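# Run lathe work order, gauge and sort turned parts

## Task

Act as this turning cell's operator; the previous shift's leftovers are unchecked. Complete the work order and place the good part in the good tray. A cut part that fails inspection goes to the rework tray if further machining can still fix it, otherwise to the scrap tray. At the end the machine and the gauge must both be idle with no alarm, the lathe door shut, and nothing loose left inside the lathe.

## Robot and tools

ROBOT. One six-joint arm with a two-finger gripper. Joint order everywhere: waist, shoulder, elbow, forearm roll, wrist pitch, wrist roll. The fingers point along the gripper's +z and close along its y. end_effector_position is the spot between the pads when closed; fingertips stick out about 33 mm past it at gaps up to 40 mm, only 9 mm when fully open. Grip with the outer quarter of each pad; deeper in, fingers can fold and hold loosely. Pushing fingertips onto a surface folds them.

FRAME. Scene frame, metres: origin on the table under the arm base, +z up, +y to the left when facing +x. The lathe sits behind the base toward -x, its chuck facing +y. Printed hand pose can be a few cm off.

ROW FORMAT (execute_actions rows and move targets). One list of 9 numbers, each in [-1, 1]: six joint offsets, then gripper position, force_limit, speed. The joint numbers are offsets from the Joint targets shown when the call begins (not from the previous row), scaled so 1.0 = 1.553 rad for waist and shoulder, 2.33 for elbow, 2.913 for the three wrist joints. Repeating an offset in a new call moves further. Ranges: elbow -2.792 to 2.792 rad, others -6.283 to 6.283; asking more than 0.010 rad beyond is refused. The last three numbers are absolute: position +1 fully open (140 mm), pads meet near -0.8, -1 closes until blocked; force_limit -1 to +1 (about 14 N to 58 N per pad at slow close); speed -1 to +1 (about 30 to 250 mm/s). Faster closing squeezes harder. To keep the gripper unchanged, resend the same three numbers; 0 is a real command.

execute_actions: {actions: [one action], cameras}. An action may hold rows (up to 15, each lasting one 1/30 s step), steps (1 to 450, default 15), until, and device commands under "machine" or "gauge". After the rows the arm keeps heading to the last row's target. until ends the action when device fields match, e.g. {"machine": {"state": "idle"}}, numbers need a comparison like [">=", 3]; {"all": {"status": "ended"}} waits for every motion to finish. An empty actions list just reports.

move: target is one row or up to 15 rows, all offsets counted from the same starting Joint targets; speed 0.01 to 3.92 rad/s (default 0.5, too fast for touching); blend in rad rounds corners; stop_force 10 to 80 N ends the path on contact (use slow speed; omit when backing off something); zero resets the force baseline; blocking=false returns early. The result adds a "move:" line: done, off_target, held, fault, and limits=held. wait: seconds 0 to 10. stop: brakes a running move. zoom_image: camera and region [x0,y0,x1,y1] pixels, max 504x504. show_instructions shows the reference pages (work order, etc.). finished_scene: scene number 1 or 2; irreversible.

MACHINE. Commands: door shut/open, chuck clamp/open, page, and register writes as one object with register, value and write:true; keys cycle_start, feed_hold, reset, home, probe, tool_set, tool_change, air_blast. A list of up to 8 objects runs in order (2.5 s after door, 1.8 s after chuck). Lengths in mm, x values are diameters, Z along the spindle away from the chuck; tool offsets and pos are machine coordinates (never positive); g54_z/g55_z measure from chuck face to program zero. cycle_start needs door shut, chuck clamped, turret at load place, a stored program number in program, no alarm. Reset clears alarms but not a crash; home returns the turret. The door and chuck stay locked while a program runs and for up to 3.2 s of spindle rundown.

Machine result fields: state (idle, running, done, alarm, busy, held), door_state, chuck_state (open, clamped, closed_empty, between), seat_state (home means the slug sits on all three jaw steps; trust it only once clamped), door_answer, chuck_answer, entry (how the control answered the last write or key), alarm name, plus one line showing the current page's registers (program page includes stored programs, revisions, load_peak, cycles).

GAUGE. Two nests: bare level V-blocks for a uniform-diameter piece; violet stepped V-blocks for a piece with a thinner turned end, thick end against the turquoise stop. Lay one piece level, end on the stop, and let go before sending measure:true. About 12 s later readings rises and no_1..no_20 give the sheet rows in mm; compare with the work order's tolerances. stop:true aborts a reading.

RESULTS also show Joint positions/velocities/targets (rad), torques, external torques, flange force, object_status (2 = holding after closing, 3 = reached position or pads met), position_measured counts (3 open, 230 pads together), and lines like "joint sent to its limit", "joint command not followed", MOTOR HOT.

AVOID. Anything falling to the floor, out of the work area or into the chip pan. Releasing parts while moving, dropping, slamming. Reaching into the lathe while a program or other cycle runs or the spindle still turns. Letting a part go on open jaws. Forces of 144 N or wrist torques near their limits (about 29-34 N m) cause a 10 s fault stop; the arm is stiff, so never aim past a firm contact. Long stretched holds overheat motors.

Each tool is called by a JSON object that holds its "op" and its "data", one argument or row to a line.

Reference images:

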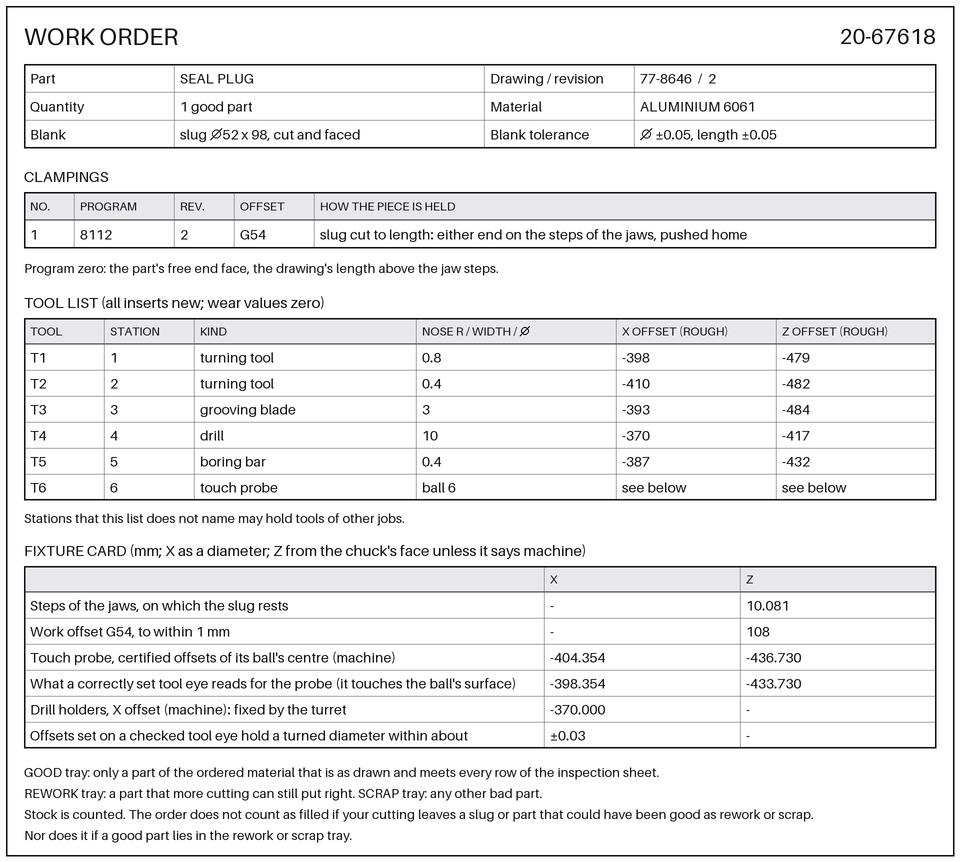

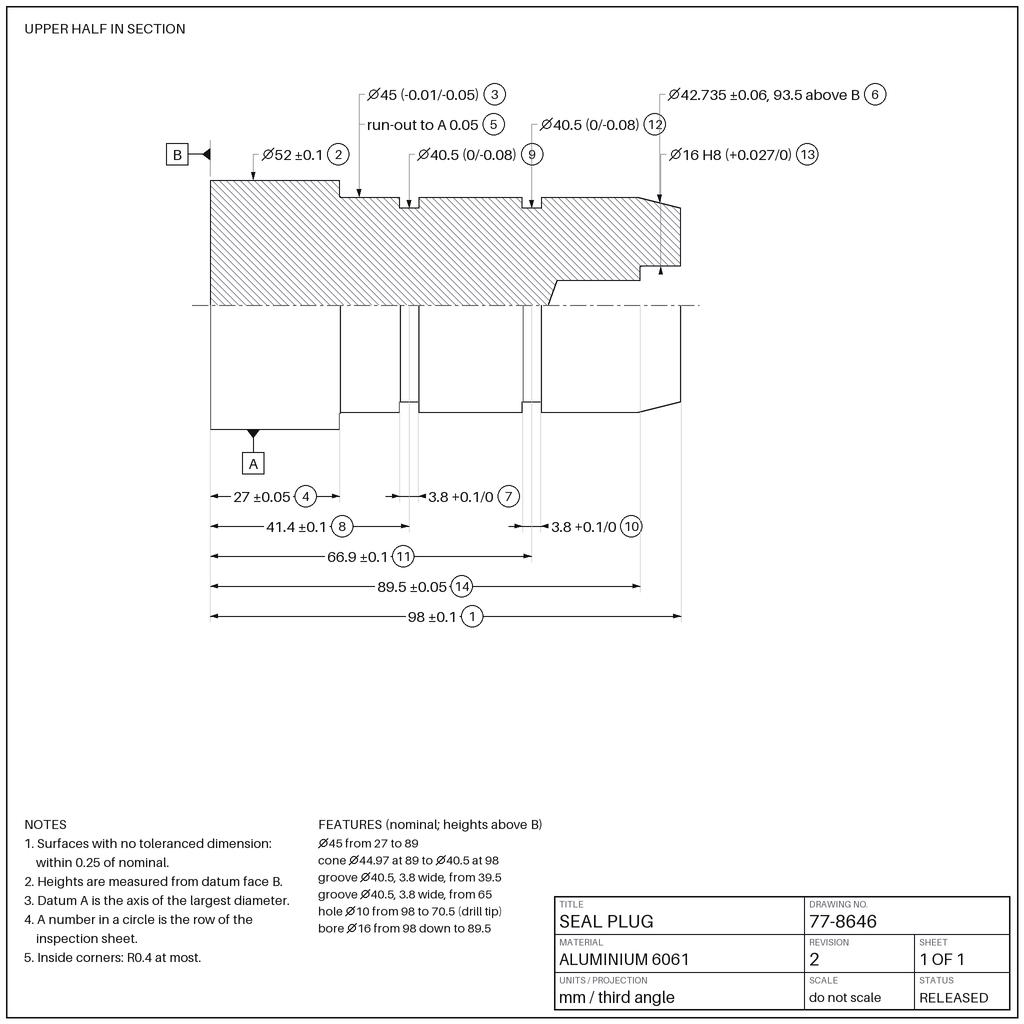

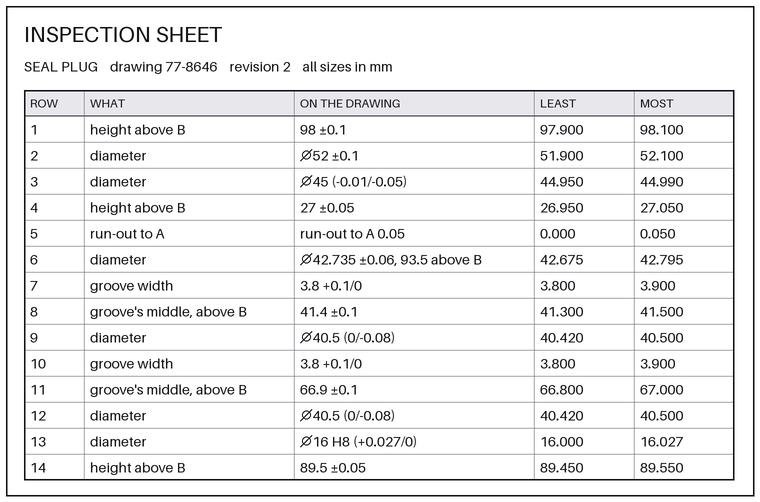

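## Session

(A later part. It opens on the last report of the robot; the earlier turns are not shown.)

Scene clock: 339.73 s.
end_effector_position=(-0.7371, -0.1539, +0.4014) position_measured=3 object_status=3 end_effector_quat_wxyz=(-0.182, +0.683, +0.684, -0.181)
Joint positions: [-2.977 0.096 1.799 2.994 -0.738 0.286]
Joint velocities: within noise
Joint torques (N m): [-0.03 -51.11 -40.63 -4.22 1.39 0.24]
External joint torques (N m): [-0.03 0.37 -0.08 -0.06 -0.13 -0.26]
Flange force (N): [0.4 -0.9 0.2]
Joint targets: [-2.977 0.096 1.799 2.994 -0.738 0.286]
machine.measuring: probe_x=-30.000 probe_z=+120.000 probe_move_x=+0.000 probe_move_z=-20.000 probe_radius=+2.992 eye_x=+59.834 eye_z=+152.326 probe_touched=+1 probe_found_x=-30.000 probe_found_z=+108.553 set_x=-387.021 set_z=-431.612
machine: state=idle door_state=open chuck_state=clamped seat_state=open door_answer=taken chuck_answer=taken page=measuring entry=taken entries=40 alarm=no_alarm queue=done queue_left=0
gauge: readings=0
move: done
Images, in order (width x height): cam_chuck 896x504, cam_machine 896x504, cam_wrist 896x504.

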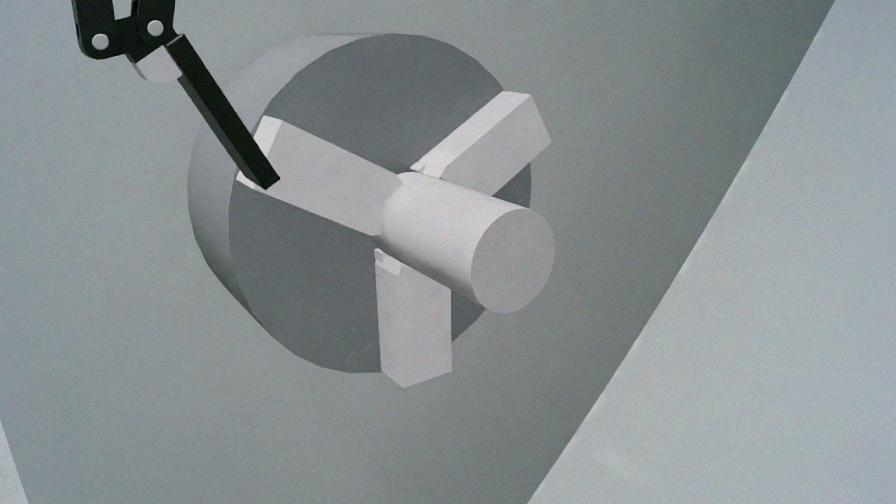

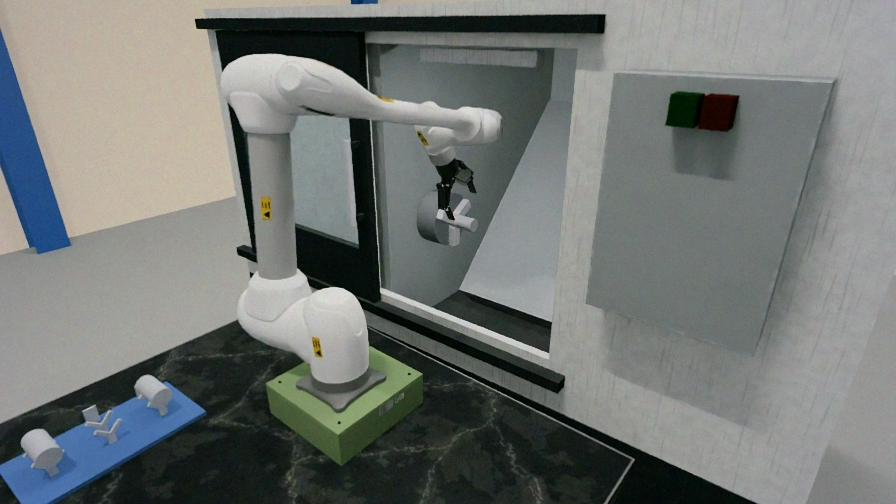

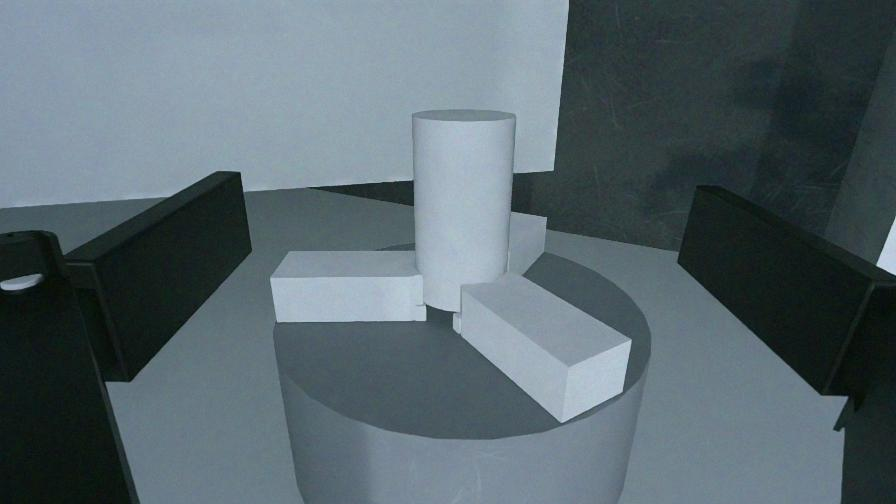

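{"op": "move", "data": {
  "target": [-0.0082, 0.0658, 0.0057, -0.0041, 0.0401, 0.0035, 1, 1, 1],
  "speed": 0.15,
  "cameras": ["cam_chuck","cam_wrist"]
}}

Scene clock: 354.47 s.
end_effector_position=(-0.7769, -0.1540, +0.3322) position_measured=3 object_status=3 end_effector_quat_wxyz=(-0.182, +0.683, +0.683, -0.182)
Joint positions: [-2.989 0.198 1.813 2.982 -0.621 0.296]
Joint velocities: within noise
Joint torques (N m): [-0.43 -59.25 -38.81 -4.06 1.37 0.32]
External joint torques (N m): [0.25 -0.53 -0.54 -0.03 -0.1 -0.34]
Flange force (N): [0.3 -0.9 -1.0]
Joint targets: [-2.989 0.198 1.813 2.982 -0.621 0.296]
machine.measuring: probe_x=-30.000 probe_z=+120.000 probe_move_x=+0.000 probe_move_z=-20.000 probe_radius=+2.992 eye_x=+59.834 eye_z=+152.326 probe_touched=+1 probe_found_x=-30.000 probe_found_z=+108.553 set_x=-387.021 set_z=-431.612
machine: state=idle door_state=open chuck_state=clamped seat_state=open door_answer=taken chuck_answer=taken page=measuring entry=taken entries=40 alarm=no_alarm queue=done queue_left=0
gauge: readings=0
move: done
Images, in order (width x height): cam_chuck 896x504, cam_wrist 896x504.

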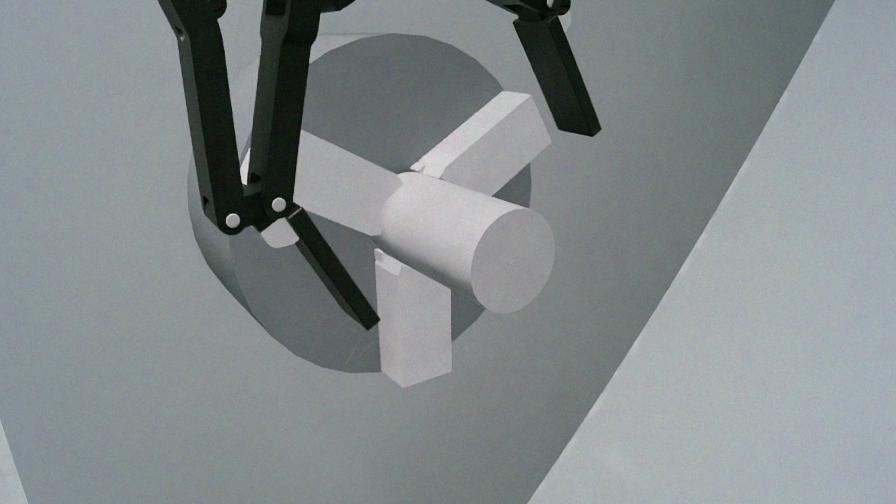

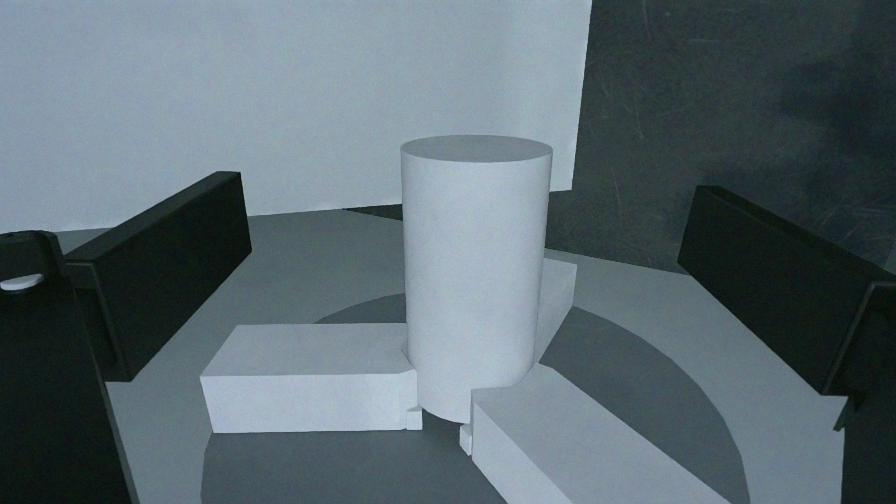

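{"op": "move", "data": {
  "target": [0.0194, 0.0131, -0.0006, -0.0102, 0.0048, 0.0181, 1, 1, 1],
  "speed": 0.05,
  "cameras": ["cam_chuck","cam_wrist"]
}}

Scene clock: 373.40 s.
end_effector_position=(-0.7795, -0.1739, +0.3200) position_measured=3 object_status=3 end_effector_quat_wxyz=(-0.182, +0.683, +0.683, -0.182)
Joint positions: [-2.959 0.218 1.811 2.953 -0.607 0.349]
Joint velocities: within noise
Joint torques (N m): [-0.49 -60.78 -38.41 -4.02 1.31 0.22]
External joint torques (N m): [0.56 -0.6 -0.29 -0.02 -0.08 -0.25]
Flange force (N): [-0.2 -0.2 -1.1]
Joint targets: [-2.959 0.218 1.811 2.953 -0.607 0.349]
machine.measuring: probe_x=-30.000 probe_z=+120.000 probe_move_x=+0.000 probe_move_z=-20.000 probe_radius=+2.992 eye_x=+59.834 eye_z=+152.326 probe_touched=+1 probe_found_x=-30.000 probe_found_z=+108.553 set_x=-387.021 set_z=-431.612
machine: state=idle door_state=open chuck_state=clamped seat_state=open door_answer=taken chuck_answer=taken page=measuring entry=taken entries=40 alarm=no_alarm queue=done queue_left=0
gauge: readings=0
move: done
Images, in order (width x height): cam_chuck 896x504, cam_wrist 896x504.

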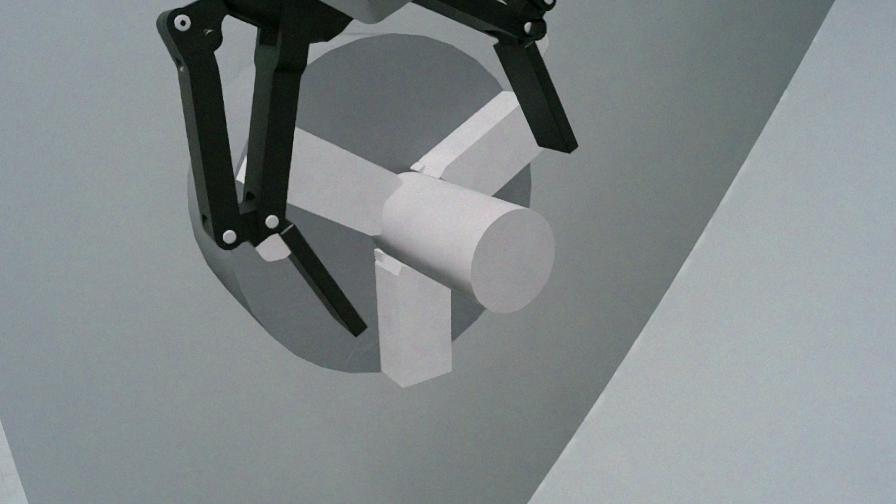

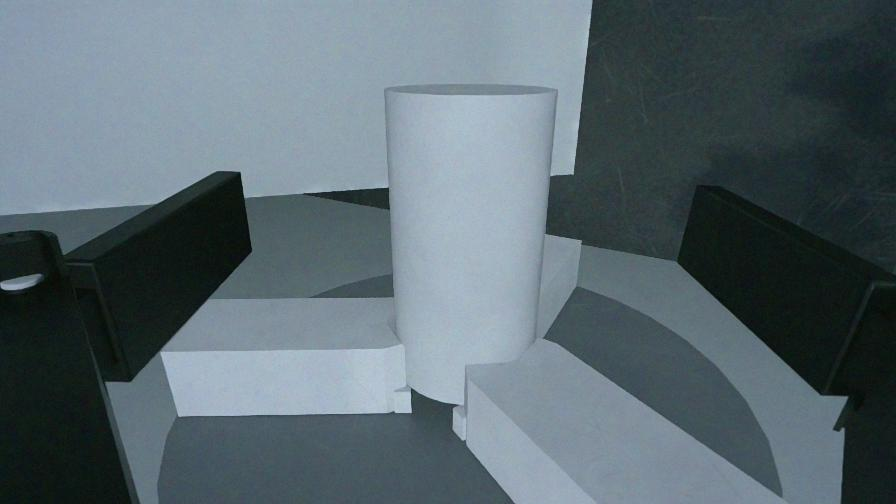

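{"op": "execute_actions", "data": {
  "actions": [
    {"rows":[[0,0,0,0,0,0,-1,-1,-1]],"steps":150}
  ],
  "cameras": ["cam_chuck","cam_wrist"]
}}

Scene clock: 381.27 s.
end_effector_position=(-0.7795, -0.1739, +0.3200) position_measured=151 object_status=2 end_effector_quat_wxyz=(-0.182, +0.683, +0.683, -0.182)
Joint positions: [-2.959 0.218 1.811 2.953 -0.607 0.349]
Joint velocities: within noise
Joint torques (N m): [-1.04 -56.43 -40.27 -3.98 3.43 0.37]
External joint torques (N m): [1 -4.65 1.64 -0.06 -2.18 -0.39]
Flange force (N): [1.2 5.0 -9.5]
Joint targets: [-2.959 0.218 1.811 2.953 -0.607 0.349]
machine.measuring: probe_x=-30.000 probe_z=+120.000 probe_move_x=+0.000 probe_move_z=-20.000 probe_radius=+2.992 eye_x=+59.834 eye_z=+152.326 probe_touched=+1 probe_found_x=-30.000 probe_found_z=+108.553 set_x=-387.021 set_z=-431.612
machine: state=idle door_state=open chuck_state=clamped seat_state=open door_answer=taken chuck_answer=taken page=measuring entry=taken entries=40 alarm=no_alarm queue=done queue_left=0
gauge: readings=0
Images, in order (width x height): cam_chuck 896x504, cam_wrist 896x504.

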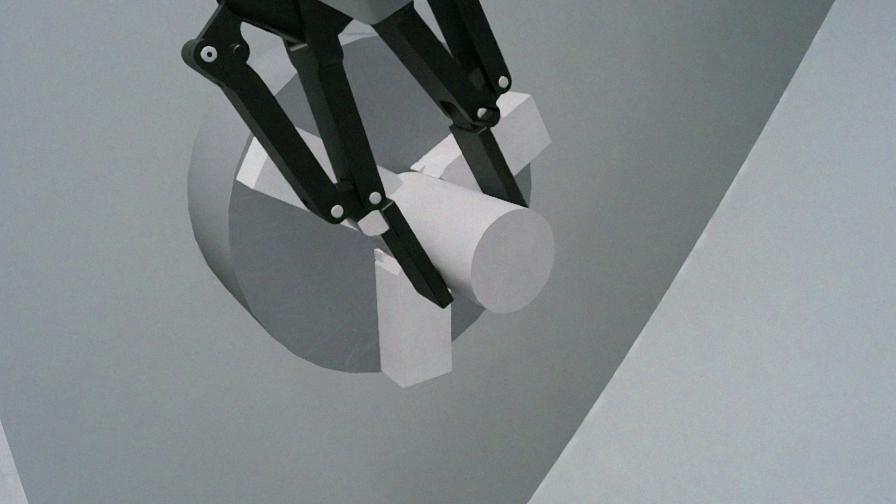

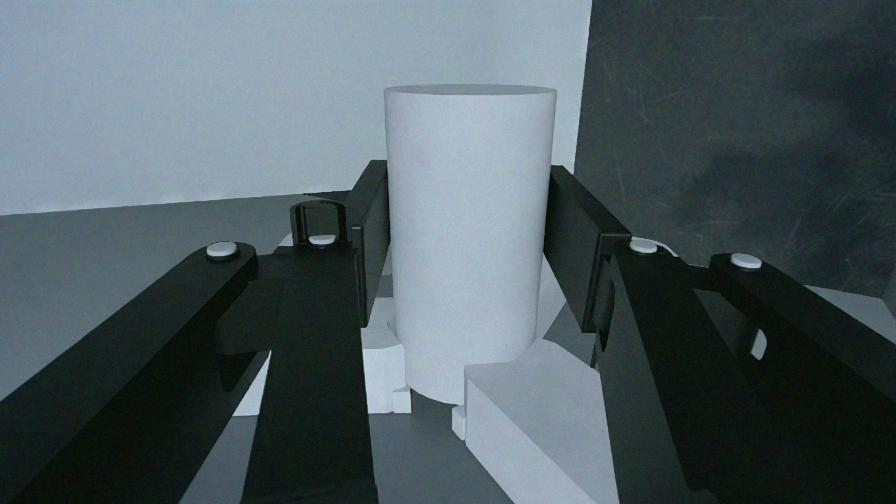

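{"op": "execute_actions", "data": {
  "actions": [
    {"rows":[[0,0,0,0,0,0,-0.98,0.0,-1]],"steps":30}
  ],
  "cameras": []
}}

{"op": "execute_actions", "data": {
  "actions": [
    {"machine":{"chuck":"open"},"steps":75,"until":{"machine":{"chuck_state":"open"}}}
  ],
  "cameras": ["cam_chuck","cam_wrist"]
}}

Scene clock: 385.57 s.
end_effector_position=(-0.7795, -0.1739, +0.3200) position_measured=153 object_status=2 end_effector_quat_wxyz=(-0.182, +0.683, +0.683, -0.182)
Joint positions: [-2.959 0.218 1.811 2.953 -0.607 0.349]
Joint velocities: within noise
Joint torques (N m): [-2.1 -52.26 -39.72 -3.58 3.79 0.81]
External joint torques (N m): [2.08 -8.97 0.91 -0.47 -2.53 -0.83]
Flange force (N): [1.3 7.0 -16.0]
Joint targets: [-2.959 0.218 1.811 2.953 -0.607 0.349]
machine.measuring: probe_x=-30.000 probe_z=+120.000 probe_move_x=+0.000 probe_move_z=-20.000 probe_radius=+2.992 eye_x=+59.834 eye_z=+152.326 probe_touched=+1 probe_found_x=-30.000 probe_found_z=+108.553 set_x=-387.021 set_z=-431.612
machine: state=idle door_state=open chuck_state=clamped seat_state=open door_answer=taken chuck_answer=taken page=measuring entry=taken entries=40 alarm=no_alarm queue=done queue_left=0
gauge: readings=0
No camera images: "cameras" was empty.

Scene clock: 386.40 s.
end_effector_position=(-0.7795, -0.1739, +0.3200) position_measured=153 object_status=2 end_effector_quat_wxyz=(-0.182, +0.683, +0.683, -0.182)
Joint positions: [-2.959 0.218 1.811 2.953 -0.607 0.349]
Joint velocities: within noise
Joint torques (N m): [-0.25 -64.87 -42.03 -4.13 2.32 0.19]
External joint torques (N m): [0.02 3.24 3.13 0.06 -1.06 -0.22]
Flange force (N): [0.5 2.3 2.9]
Joint targets: [-2.959 0.218 1.811 2.953 -0.607 0.349]
Tool commands: gripper/position=-0.98 gripper/force_limit=+0.0 gripper/speed=-1.0
machine.measuring: probe_x=-30.000 probe_z=+120.000 probe_move_x=+0.000 probe_move_z=-20.000 probe_radius=+2.992 eye_x=+59.834 eye_z=+152.326 probe_touched=+1 probe_found_x=-30.000 probe_found_z=+108.553 set_x=-387.021 set_z=-431.612
machine: state=idle door_state=open chuck_state=open seat_state=open door_answer=taken chuck_answer=taken page=measuring entry=taken entries=40 alarm=no_alarm queue=running queue_left=0
gauge: readings=0
Images, in order (width x height): cam_chuck 896x504, cam_wrist 896x504.

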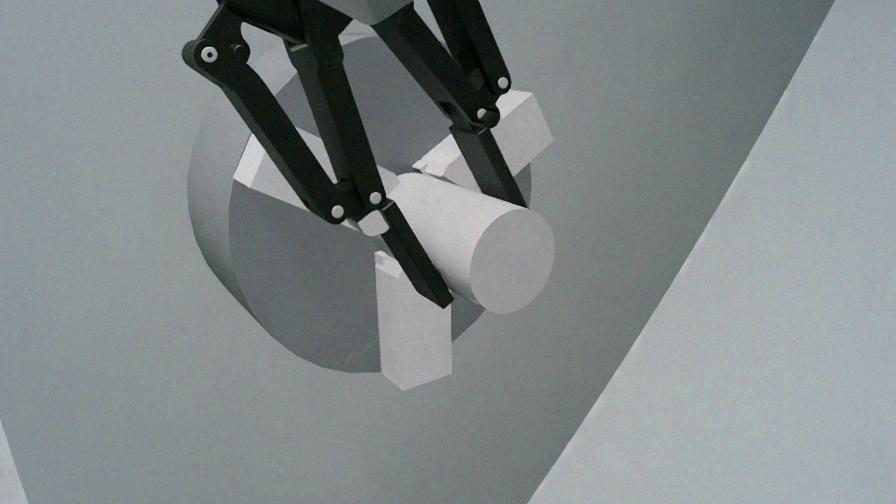

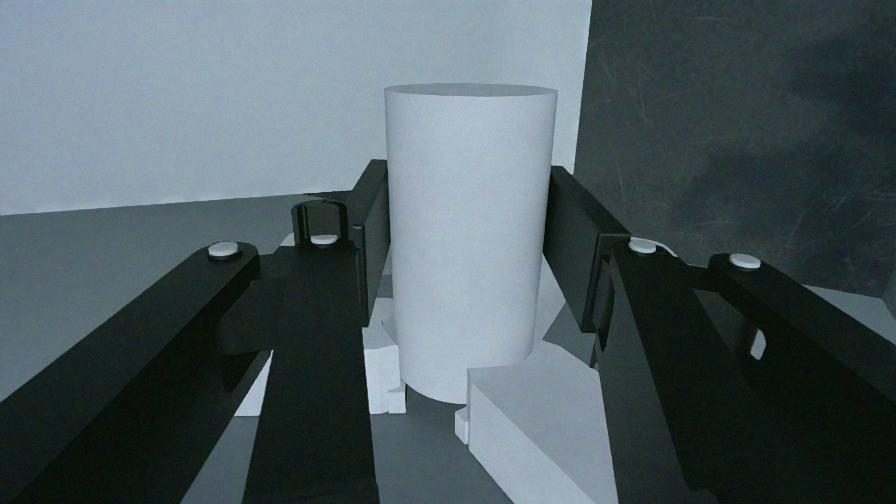

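{"op": "move", "data": {
  "target": [
    [-0.0401, -0.0092, 0.0077, 0.0179, 0.0043, -0.0332, -0.98, 0, -1],
    [-0.1439, -0.0217, 0.0179, 0.0673, 0.0091, -0.1222, -0.98, 0, -1]
  ],
  "speed": [0.03, 0.12],
  "cameras": ["cam_chuck","cam_wrist","cam_machine"]
}}

{"op": "zoom_image", "data": {
  "camera": "cam_chuck",
  "region": [300, 110, 520, 310]
}}

Scene clock: 404.40 s.
end_effector_position=(-0.7801, -0.0339, +0.3205) position_measured=153 object_status=2 end_effector_quat_wxyz=(-0.182, +0.683, +0.683, -0.182)
Joint positions: [-3.183 0.185 1.853 3.149 -0.581 -0.007]
Joint velocities: within noise
Joint torques (N m): [0.11 -60.51 -41.67 -3.69 2.38 0.2]
External joint torques (N m): [-0.12 2.83 3.31 -0.15 -1.02 -0.22]
Flange force (N): [0.7 3.2 2.6]
Joint targets: [-3.183 0.185 1.853 3.149 -0.581 -0.007]
machine.measuring: probe_x=-30.000 probe_z=+120.000 probe_move_x=+0.000 probe_move_z=-20.000 probe_radius=+2.992 eye_x=+59.834 eye_z=+152.326 probe_touched=+1 probe_found_x=-30.000 probe_found_z=+108.553 set_x=-387.021 set_z=-431.612
machine: state=idle door_state=open chuck_state=open seat_state=open door_answer=taken chuck_answer=taken page=measuring entry=taken entries=40 alarm=no_alarm queue=done queue_left=0
gauge: readings=0
move: done
Images, in order (width x height): cam_chuck 896x504, cam_machine 896x504, cam_wrist 896x504.

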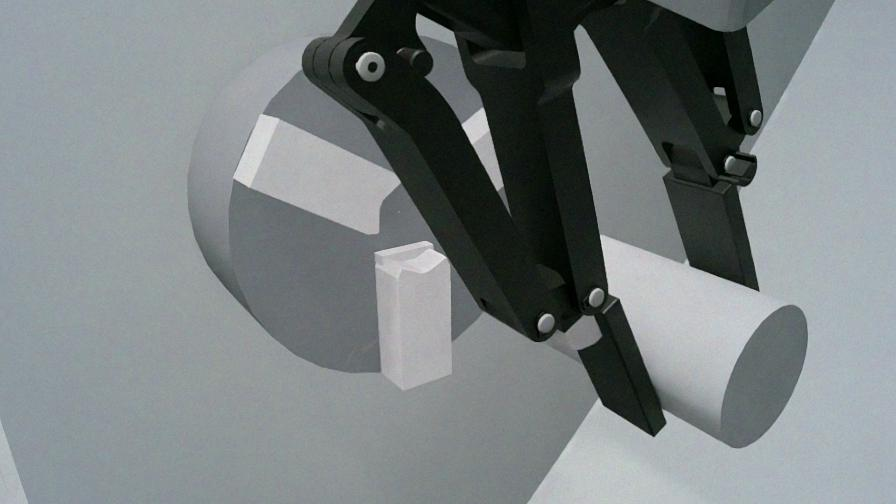

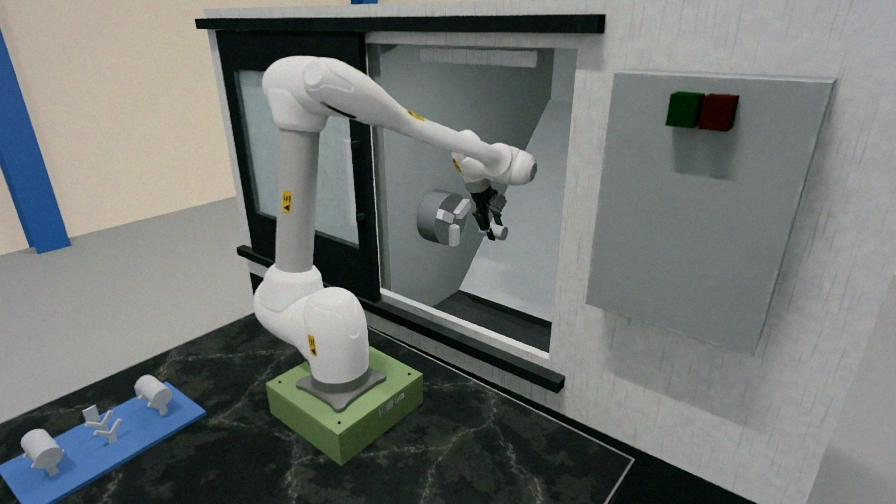

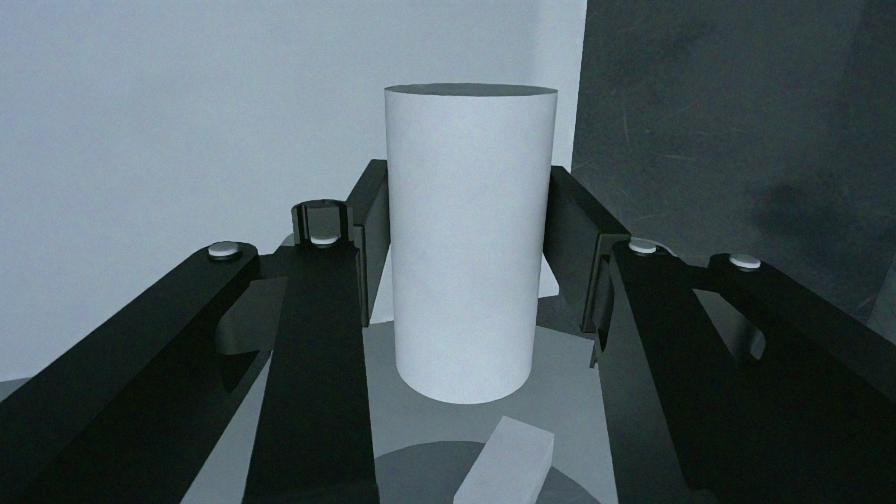

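Scaled by 2.291.

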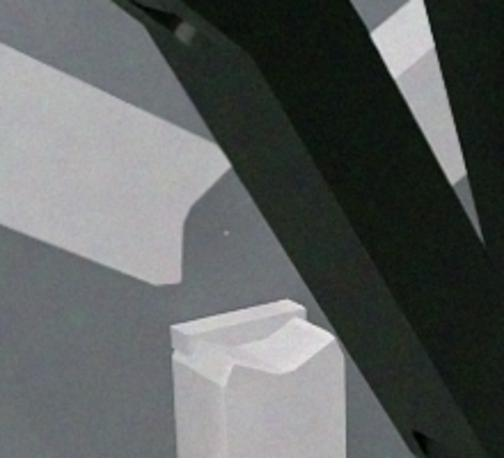

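{"op": "move", "data": {
  "target": [
    [-0.1970, -0.4282, 0.1365, 0.1133, -0.0470, -0.1620, -0.98, 0, -1],
    [-0.2041, -0.6343, 0.1060, -0.0024, -0.1627, 0.0487, -0.98, 0, -1],
    [-0.2041, -0.6343, 0.1060, -0.0024, -0.4329, 0.0487, -0.98, 0, -1],
    [0.9871, -0.6343, 0.1060, -0.0024, -0.4329, 0.0487, -0.98, 0, -1]
  ],
  "speed": [0.5, 0.5, 0.6, 0.8],
  "blend": [0.1, 0.1, 0.1, 0],
  "cameras": ["cam_chuck","cam_machine"]
}}

{"op": "zoom_image", "data": {
  "camera": "cam_chuck",
  "region": [300, 110, 520, 310]
}}

Scene clock: 419.20 s.
end_effector_position=(+0.0293, -0.0959, +0.5024) position_measured=153 object_status=2 end_effector_quat_wxyz=(+0.002, +0.088, +0.996, +0.001)
Joint positions: [-1.649 -0.801 2.1 3.142 -1.842 0.135]
Joint velocities: within noise
Joint torques (N m): [-0.91 32.88 -42.98 -4.02 0.14 0.28]
External joint torques (N m): [0.91 0.67 3.16 -0.1 -0.16 -0.28]
Flange force (N): [0.0 0.0 0.0]
Joint targets: [-1.649 -0.801 2.100 3.142 -1.842 0.135]
machine.measuring: probe_x=-30.000 probe_z=+120.000 probe_move_x=+0.000 probe_move_z=-20.000 probe_radius=+2.992 eye_x=+59.834 eye_z=+152.326 probe_touched=+1 probe_found_x=-30.000 probe_found_z=+108.553 set_x=-387.021 set_z=-431.612
machine: state=idle door_state=open chuck_state=open seat_state=open door_answer=taken chuck_answer=taken page=measuring entry=taken entries=40 alarm=no_alarm queue=done queue_left=0
gauge: readings=0
move: done
Images, in order (width x height): cam_chuck 896x504, cam_machine 896x504.

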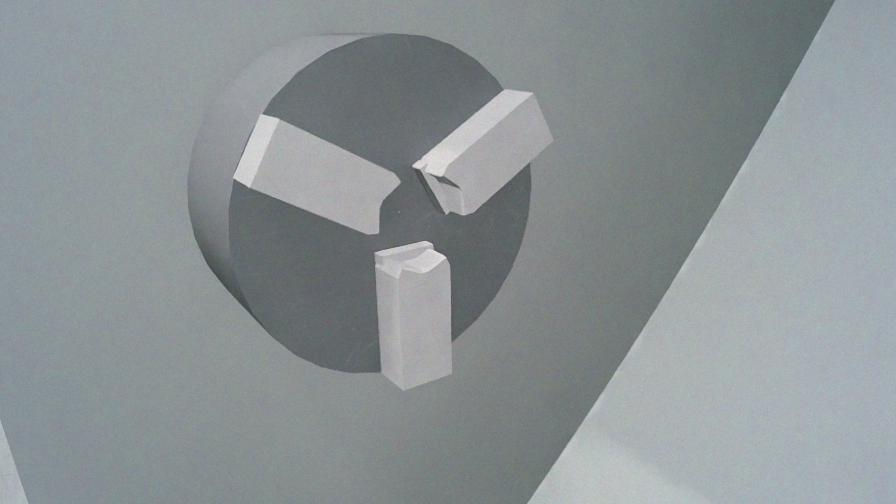

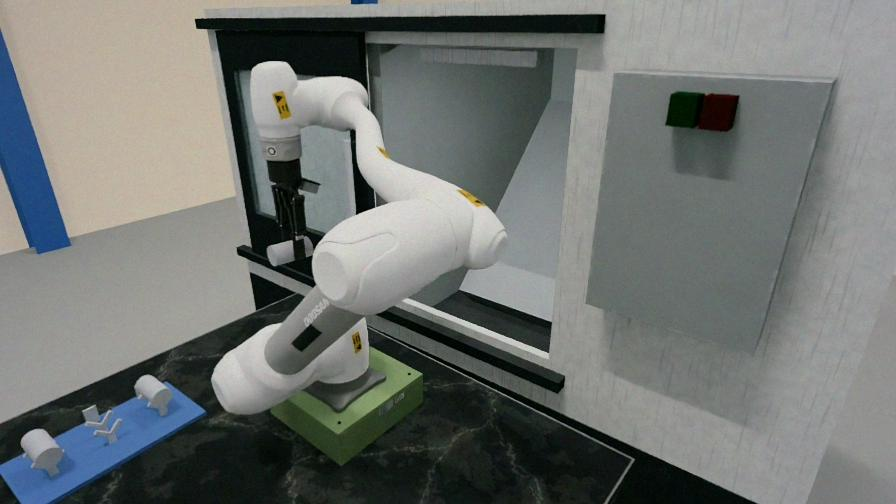

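Scaled by 2.291.

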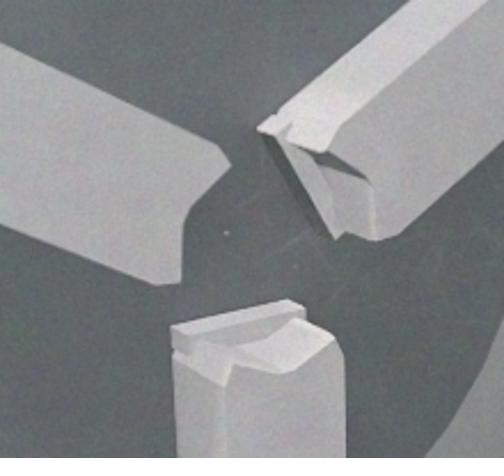

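{"op": "execute_actions", "data": {
  "actions": [
    {"machine":[{"door":"shut"},{"air_blast":true},{"door":"open"}],"steps":450,"until":{"machine":{"queue":["!=","running"],"door_state":"open"}}}
  ],
  "cameras": ["cam_chuck"]
}}

{"op": "zoom_image", "data": {
  "camera": "cam_chuck",
  "region": [300, 110, 520, 310]
}}

Scene clock: 437.27 s.
end_effector_position=(+0.0293, -0.0959, +0.5024) position_measured=153 object_status=2 end_effector_quat_wxyz=(+0.002, +0.088, +0.996, +0.001)
Joint positions: [-1.649 -0.801 2.1 3.142 -1.842 0.135]
Joint velocities: within noise
Joint torques (N m): [0.09 32.28 -42.86 -3.95 0.16 0.25]
External joint torques (N m): [-0.16 1.3 2.89 -0.19 -0.18 -0.25]
Flange force (N): [0.0 0.0 0.0]
Joint targets: [-1.649 -0.801 2.100 3.142 -1.842 0.135]
Tool commands: gripper/position=-0.98 gripper/force_limit=+0.0 gripper/speed=-1.0
machine.measuring: probe_x=-30.000 probe_z=+120.000 probe_move_x=+0.000 probe_move_z=-20.000 probe_radius=+2.992 eye_x=+59.834 eye_z=+152.326 probe_touched=+1 probe_found_x=-30.000 probe_found_z=+108.553 set_x=-387.021 set_z=-431.612
machine: state=idle door_state=shut chuck_state=open seat_state=open door_answer=refused_cycle_runs chuck_answer=taken page=measuring entry=taken entries=41 alarm=no_alarm refusals=1 queue=dropped queue_left=0
gauge: readings=0
Images, in order (width x height): cam_chuck 896x504.

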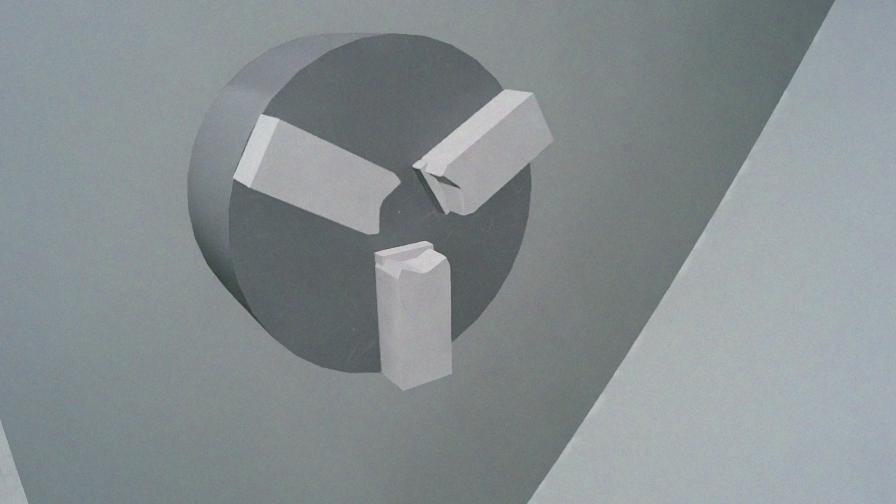

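Scaled by 2.291.

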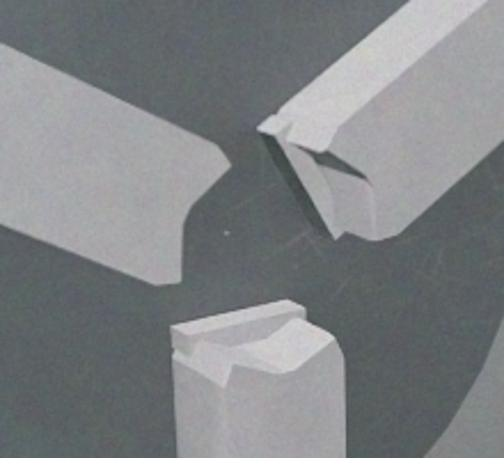

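{"op": "execute_actions", "data": {
  "actions": [
    {"machine":{"door":"open"},"steps":120,"until":{"machine":{"door_state":"open"}}}
  ],
  "cameras": []
}}

{"op": "move", "data": {
  "target": [-0.9478, 0, 0, 0, 0, 0, -0.98, 0, -1],
  "speed": 0.8,
  "cameras": []
}}

Scene clock: 442.43 s.
end_effector_position=(+0.0293, -0.0959, +0.5024) position_measured=153 object_status=2 end_effector_quat_wxyz=(+0.002, +0.088, +0.996, +0.001)
Joint positions: [-1.649 -0.801 2.1 3.142 -1.842 0.135]
Joint velocities: within noise
Joint torques (N m): [-0.63 31.96 -43.04 -4.11 0.14 0.33]
External joint torques (N m): [0.61 1.29 2.99 -0.04 -0.16 -0.33]
Flange force (N): [0.0 0.0 0.0]
Joint targets: [-1.649 -0.801 2.100 3.142 -1.842 0.135]
Tool commands: gripper/position=-0.98 gripper/force_limit=+0.0 gripper/speed=-1.0
machine.measuring: probe_x=-30.000 probe_z=+120.000 probe_move_x=+0.000 probe_move_z=-20.000 probe_radius=+2.992 eye_x=+59.834 eye_z=+152.326 probe_touched=+1 probe_found_x=-30.000 probe_found_z=+108.553 set_x=-387.021 set_z=-431.612
machine: state=idle door_state=open chuck_state=open seat_state=open door_answer=taken chuck_answer=taken page=measuring entry=taken entries=41 alarm=no_alarm refusals=1 queue=running queue_left=0
gauge: readings=0
No camera images: "cameras" was empty.

Scene clock: 444.77 s.
end_effector_position=(-0.0929, -0.0408, +0.5021) position_measured=153 object_status=2 end_effector_quat_wxyz=(+0.000, +0.734, +0.679, +0.002)
Joint positions: [-3.122 -0.801 2.1 3.142 -1.842 0.135]
Joint velocities: within noise
Joint torques (N m): [-1.79 32.07 -42.94 -4.05 0.2 0.2]
External joint torques (N m): [2.1 1.03 2.85 -0.12 -0.23 -0.2]
Flange force (N): [0.0 0.0 0.0]
Joint targets: [-3.122 -0.801 2.100 3.142 -1.842 0.135]
machine.measuring: probe_x=-30.000 probe_z=+120.000 probe_move_x=+0.000 probe_move_z=-20.000 probe_radius=+2.992 eye_x=+59.834 eye_z=+152.326 probe_touched=+1 probe_found_x=-30.000 probe_found_z=+108.553 set_x=-387.021 set_z=-431.612
machine: state=idle door_state=open chuck_state=open seat_state=open door_answer=taken chuck_answer=taken page=measuring entry=taken entries=41 alarm=no_alarm refusals=1 queue=done queue_left=0
gauge: readings=0
move: done
No camera images: "cameras" was empty.

{"op": "move", "data": {
  "target": [
    [-0.2434, 0, 0, 0, 0, 0, -0.98, 0, -1],
    [-0.2434, 0, 0, 0, 0.2702, 0, -0.98, 0, -1],
    [-0.2363, 0.2067, 0.0305, 0.1157, 0.3859, -0.2108, -0.98, 0, -1],
    [-0.0393, 0.6349, -0.1060, 0.0024, 0.4329, -0.0487, -0.98, 0, -1]
  ],
  "speed": [0.6, 0.6, 0.5, 0.4],
  "blend": [0.08, 0.08, 0.1, 0],
  "cameras": ["cam_chuck"]
}}

Scene clock: 454.27 s.
end_effector_position=(-0.7802, -0.0339, +0.3199) position_measured=153 object_status=2 end_effector_quat_wxyz=(-0.181, +0.684, +0.683, -0.182)
Joint positions: [-3.183 0.185 1.853 3.149 -0.581 -0.007]
Joint velocities: within noise
Joint torques (N m): [-0.57 -61.21 -41.98 -3.67 2.46 0.24]
External joint torques (N m): [0.43 3.96 3.9 -0.15 -1.13 -0.26]
Flange force (N): [-0.2 3.3 4.0]
Joint targets: [-3.183 0.186 1.853 3.149 -0.581 -0.007]
machine.measuring: probe_x=-30.000 probe_z=+120.000 probe_move_x=+0.000 probe_move_z=-20.000 probe_radius=+2.992 eye_x=+59.834 eye_z=+152.326 probe_touched=+1 probe_found_x=-30.000 probe_found_z=+108.553 set_x=-387.021 set_z=-431.612
machine: state=idle door_state=open chuck_state=open seat_state=open door_answer=taken chuck_answer=taken page=measuring entry=taken entries=41 alarm=no_alarm refusals=1 queue=done queue_left=0
gauge: readings=0
move: done
Images, in order (width x height): cam_chuck 896x504.

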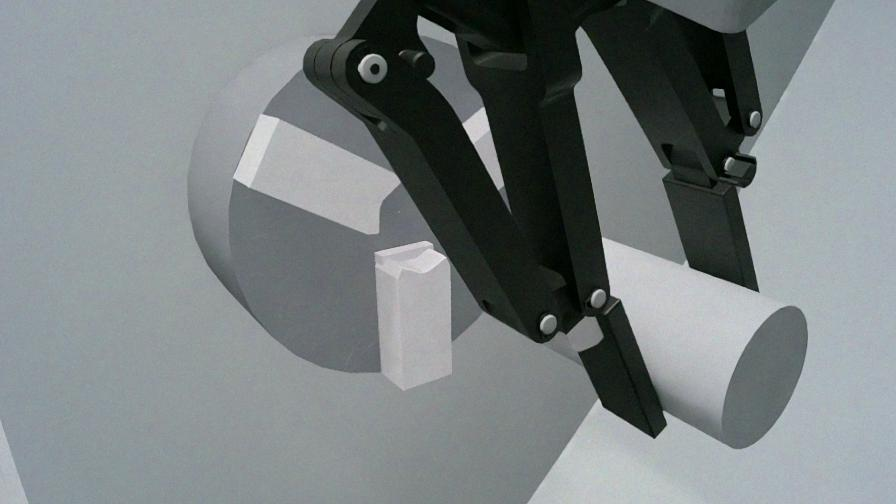

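{"op": "move", "data": {
  "target": [
    [0.1038, 0.0116, -0.0103, -0.0494, -0.0048, 0.0890, -0.98, 0, -1],
    [0.1402, 0.0199, -0.0172, -0.0655, -0.0085, 0.1189, -0.98, 0, -1]
  ],
  "speed": [0.12, 0.04],
  "cameras": ["cam_chuck","cam_wrist"]
}}

Scene clock: 464.03 s.
end_effector_position=(-0.7797, -0.1703, +0.3205) position_measured=153 object_status=2 end_effector_quat_wxyz=(-0.182, +0.683, +0.683, -0.182)
Joint positions: [-2.965 0.217 1.813 2.958 -0.605 0.339]
Joint velocities: within noise
Joint torques (N m): [-0.16 -64.72 -42.32 -4.16 2.32 0.29]
External joint torques (N m): [0.02 3.78 3.64 0.13 -1.06 -0.32]
Flange force (N): [0.8 2.8 3.6]
Joint targets: [-2.965 0.217 1.813 2.958 -0.605 0.339]
machine.measuring: probe_x=-30.000 probe_z=+120.000 probe_move_x=+0.000 probe_move_z=-20.000 probe_radius=+2.992 eye_x=+59.834 eye_z=+152.326 probe_touched=+1 probe_found_x=-30.000 probe_found_z=+108.553 set_x=-387.021 set_z=-431.612
machine: state=idle door_state=open chuck_state=open seat_state=open door_answer=taken chuck_answer=taken page=measuring entry=taken entries=41 alarm=no_alarm refusals=1 queue=done queue_left=0
gauge: readings=0
move: done
Images, in order (width x height): cam_chuck 896x504, cam_wrist 896x504.

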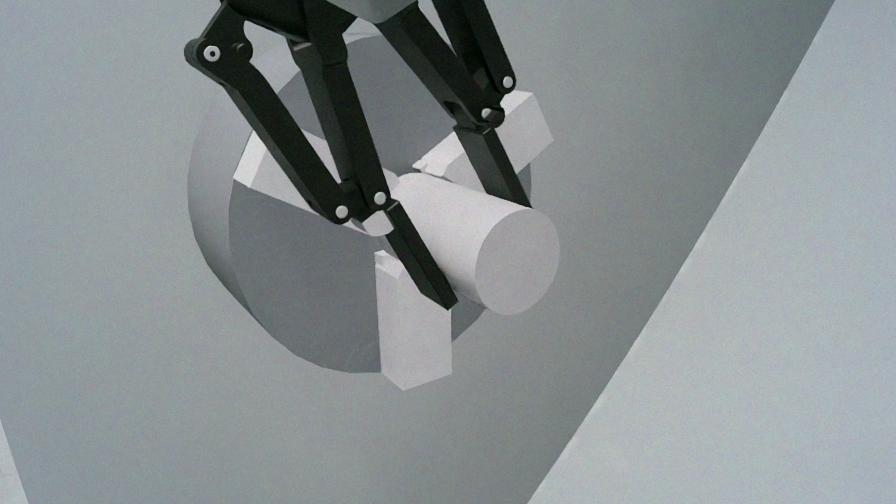

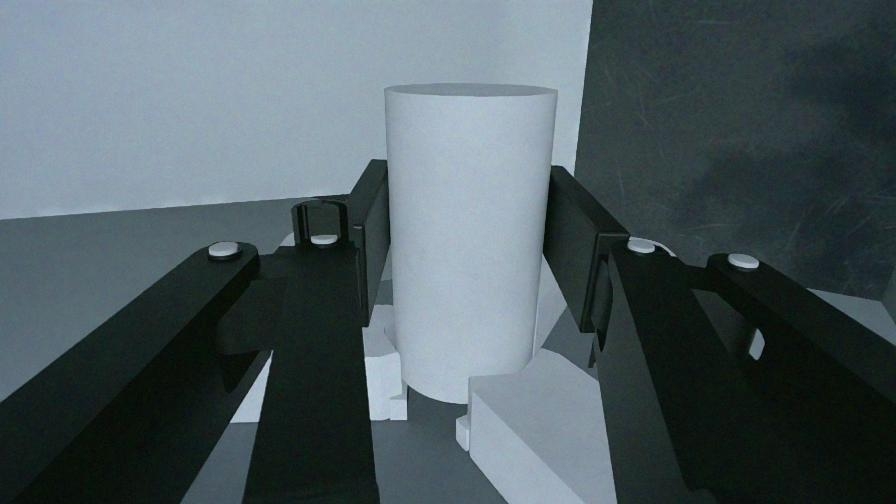

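{"op": "move", "data": {
  "target": [0.0065, 0.0015, -0.0012, -0.0029, -0.0007, 0.0054, -0.98, 0, -1],
  "speed": 0.01,
  "stop_force": 25,
  "cameras": []
}}

Scene clock: 469.33 s.
end_effector_position=(-0.7795, -0.1768, +0.3204) position_measured=153 object_status=2 end_effector_quat_wxyz=(-0.182, +0.683, +0.683, -0.182)
Joint positions: [-2.955 0.219 1.81 2.949 -0.608 0.355]
Joint velocities: within noise
Joint torques (N m): [18.13 -64.25 -45.17 0.57 5.3 0.26]
External joint torques (N m): [-18.09 2.55 6.28 -4.63 -4.04 -0.28]
Flange force (N): [23.4 3.3 2.1]
Joint targets: [-2.955 0.219 1.810 2.949 -0.608 0.355]
machine.measuring: probe_x=-30.000 probe_z=+120.000 probe_move_x=+0.000 probe_move_z=-20.000 probe_radius=+2.992 eye_x=+59.834 eye_z=+152.326 probe_touched=+1 probe_found_x=-30.000 probe_found_z=+108.553 set_x=-387.021 set_z=-431.612
machine: state=idle door_state=open chuck_state=open seat_state=home door_answer=taken chuck_answer=taken page=measuring entry=taken entries=41 alarm=no_alarm refusals=1 queue=done queue_left=0
gauge: readings=0
move: contact
No camera images: "cameras" was empty.

{"op": "execute_actions", "data": {
  "actions": [
    {"machine":{"chuck":"clamp"},"steps":75,"until":{"machine":{"chuck_state":"clamped"}}}
  ],
  "cameras": ["cam_chuck"]
}}

Scene clock: 471.63 s.
end_effector_position=(-0.7795, -0.1768, +0.3204) position_measured=153 object_status=2 end_effector_quat_wxyz=(-0.182, +0.683, +0.683, -0.182)
Joint positions: [-2.955 0.219 1.81 2.949 -0.608 0.355]
Joint velocities: within noise
Joint torques (N m): [15.3 -65.53 -51.72 -0.37 8.19 0.52]
External joint torques (N m): [-15.23 4.09 12.91 -3.68 -6.94 -0.54]
Flange force (N): [22.6 12.6 -0.5]
Joint targets: [-2.955 0.219 1.810 2.949 -0.608 0.355]
Tool commands: gripper/position=-0.98 gripper/force_limit=+0.0 gripper/speed=-1.0
machine.measuring: probe_x=-30.000 probe_z=+120.000 probe_move_x=+0.000 probe_move_z=-20.000 probe_radius=+2.992 eye_x=+59.834 eye_z=+152.326 probe_touched=+1 probe_found_x=-30.000 probe_found_z=+108.553 set_x=-387.021 set_z=-431.612
machine: state=idle door_state=open chuck_state=clamped seat_state=home door_answer=taken chuck_answer=taken page=measuring entry=taken entries=41 alarm=no_alarm refusals=1 queue=running queue_left=0
gauge: readings=0
Images, in order (width x height): cam_chuck 896x504.

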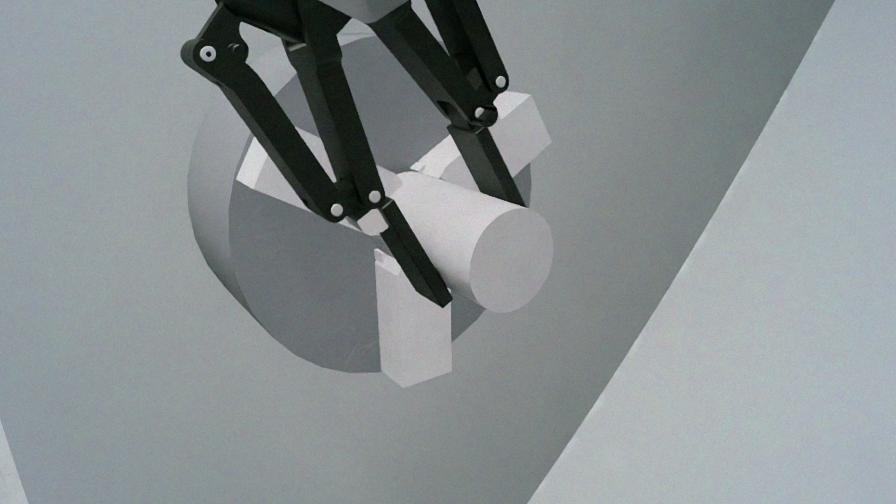

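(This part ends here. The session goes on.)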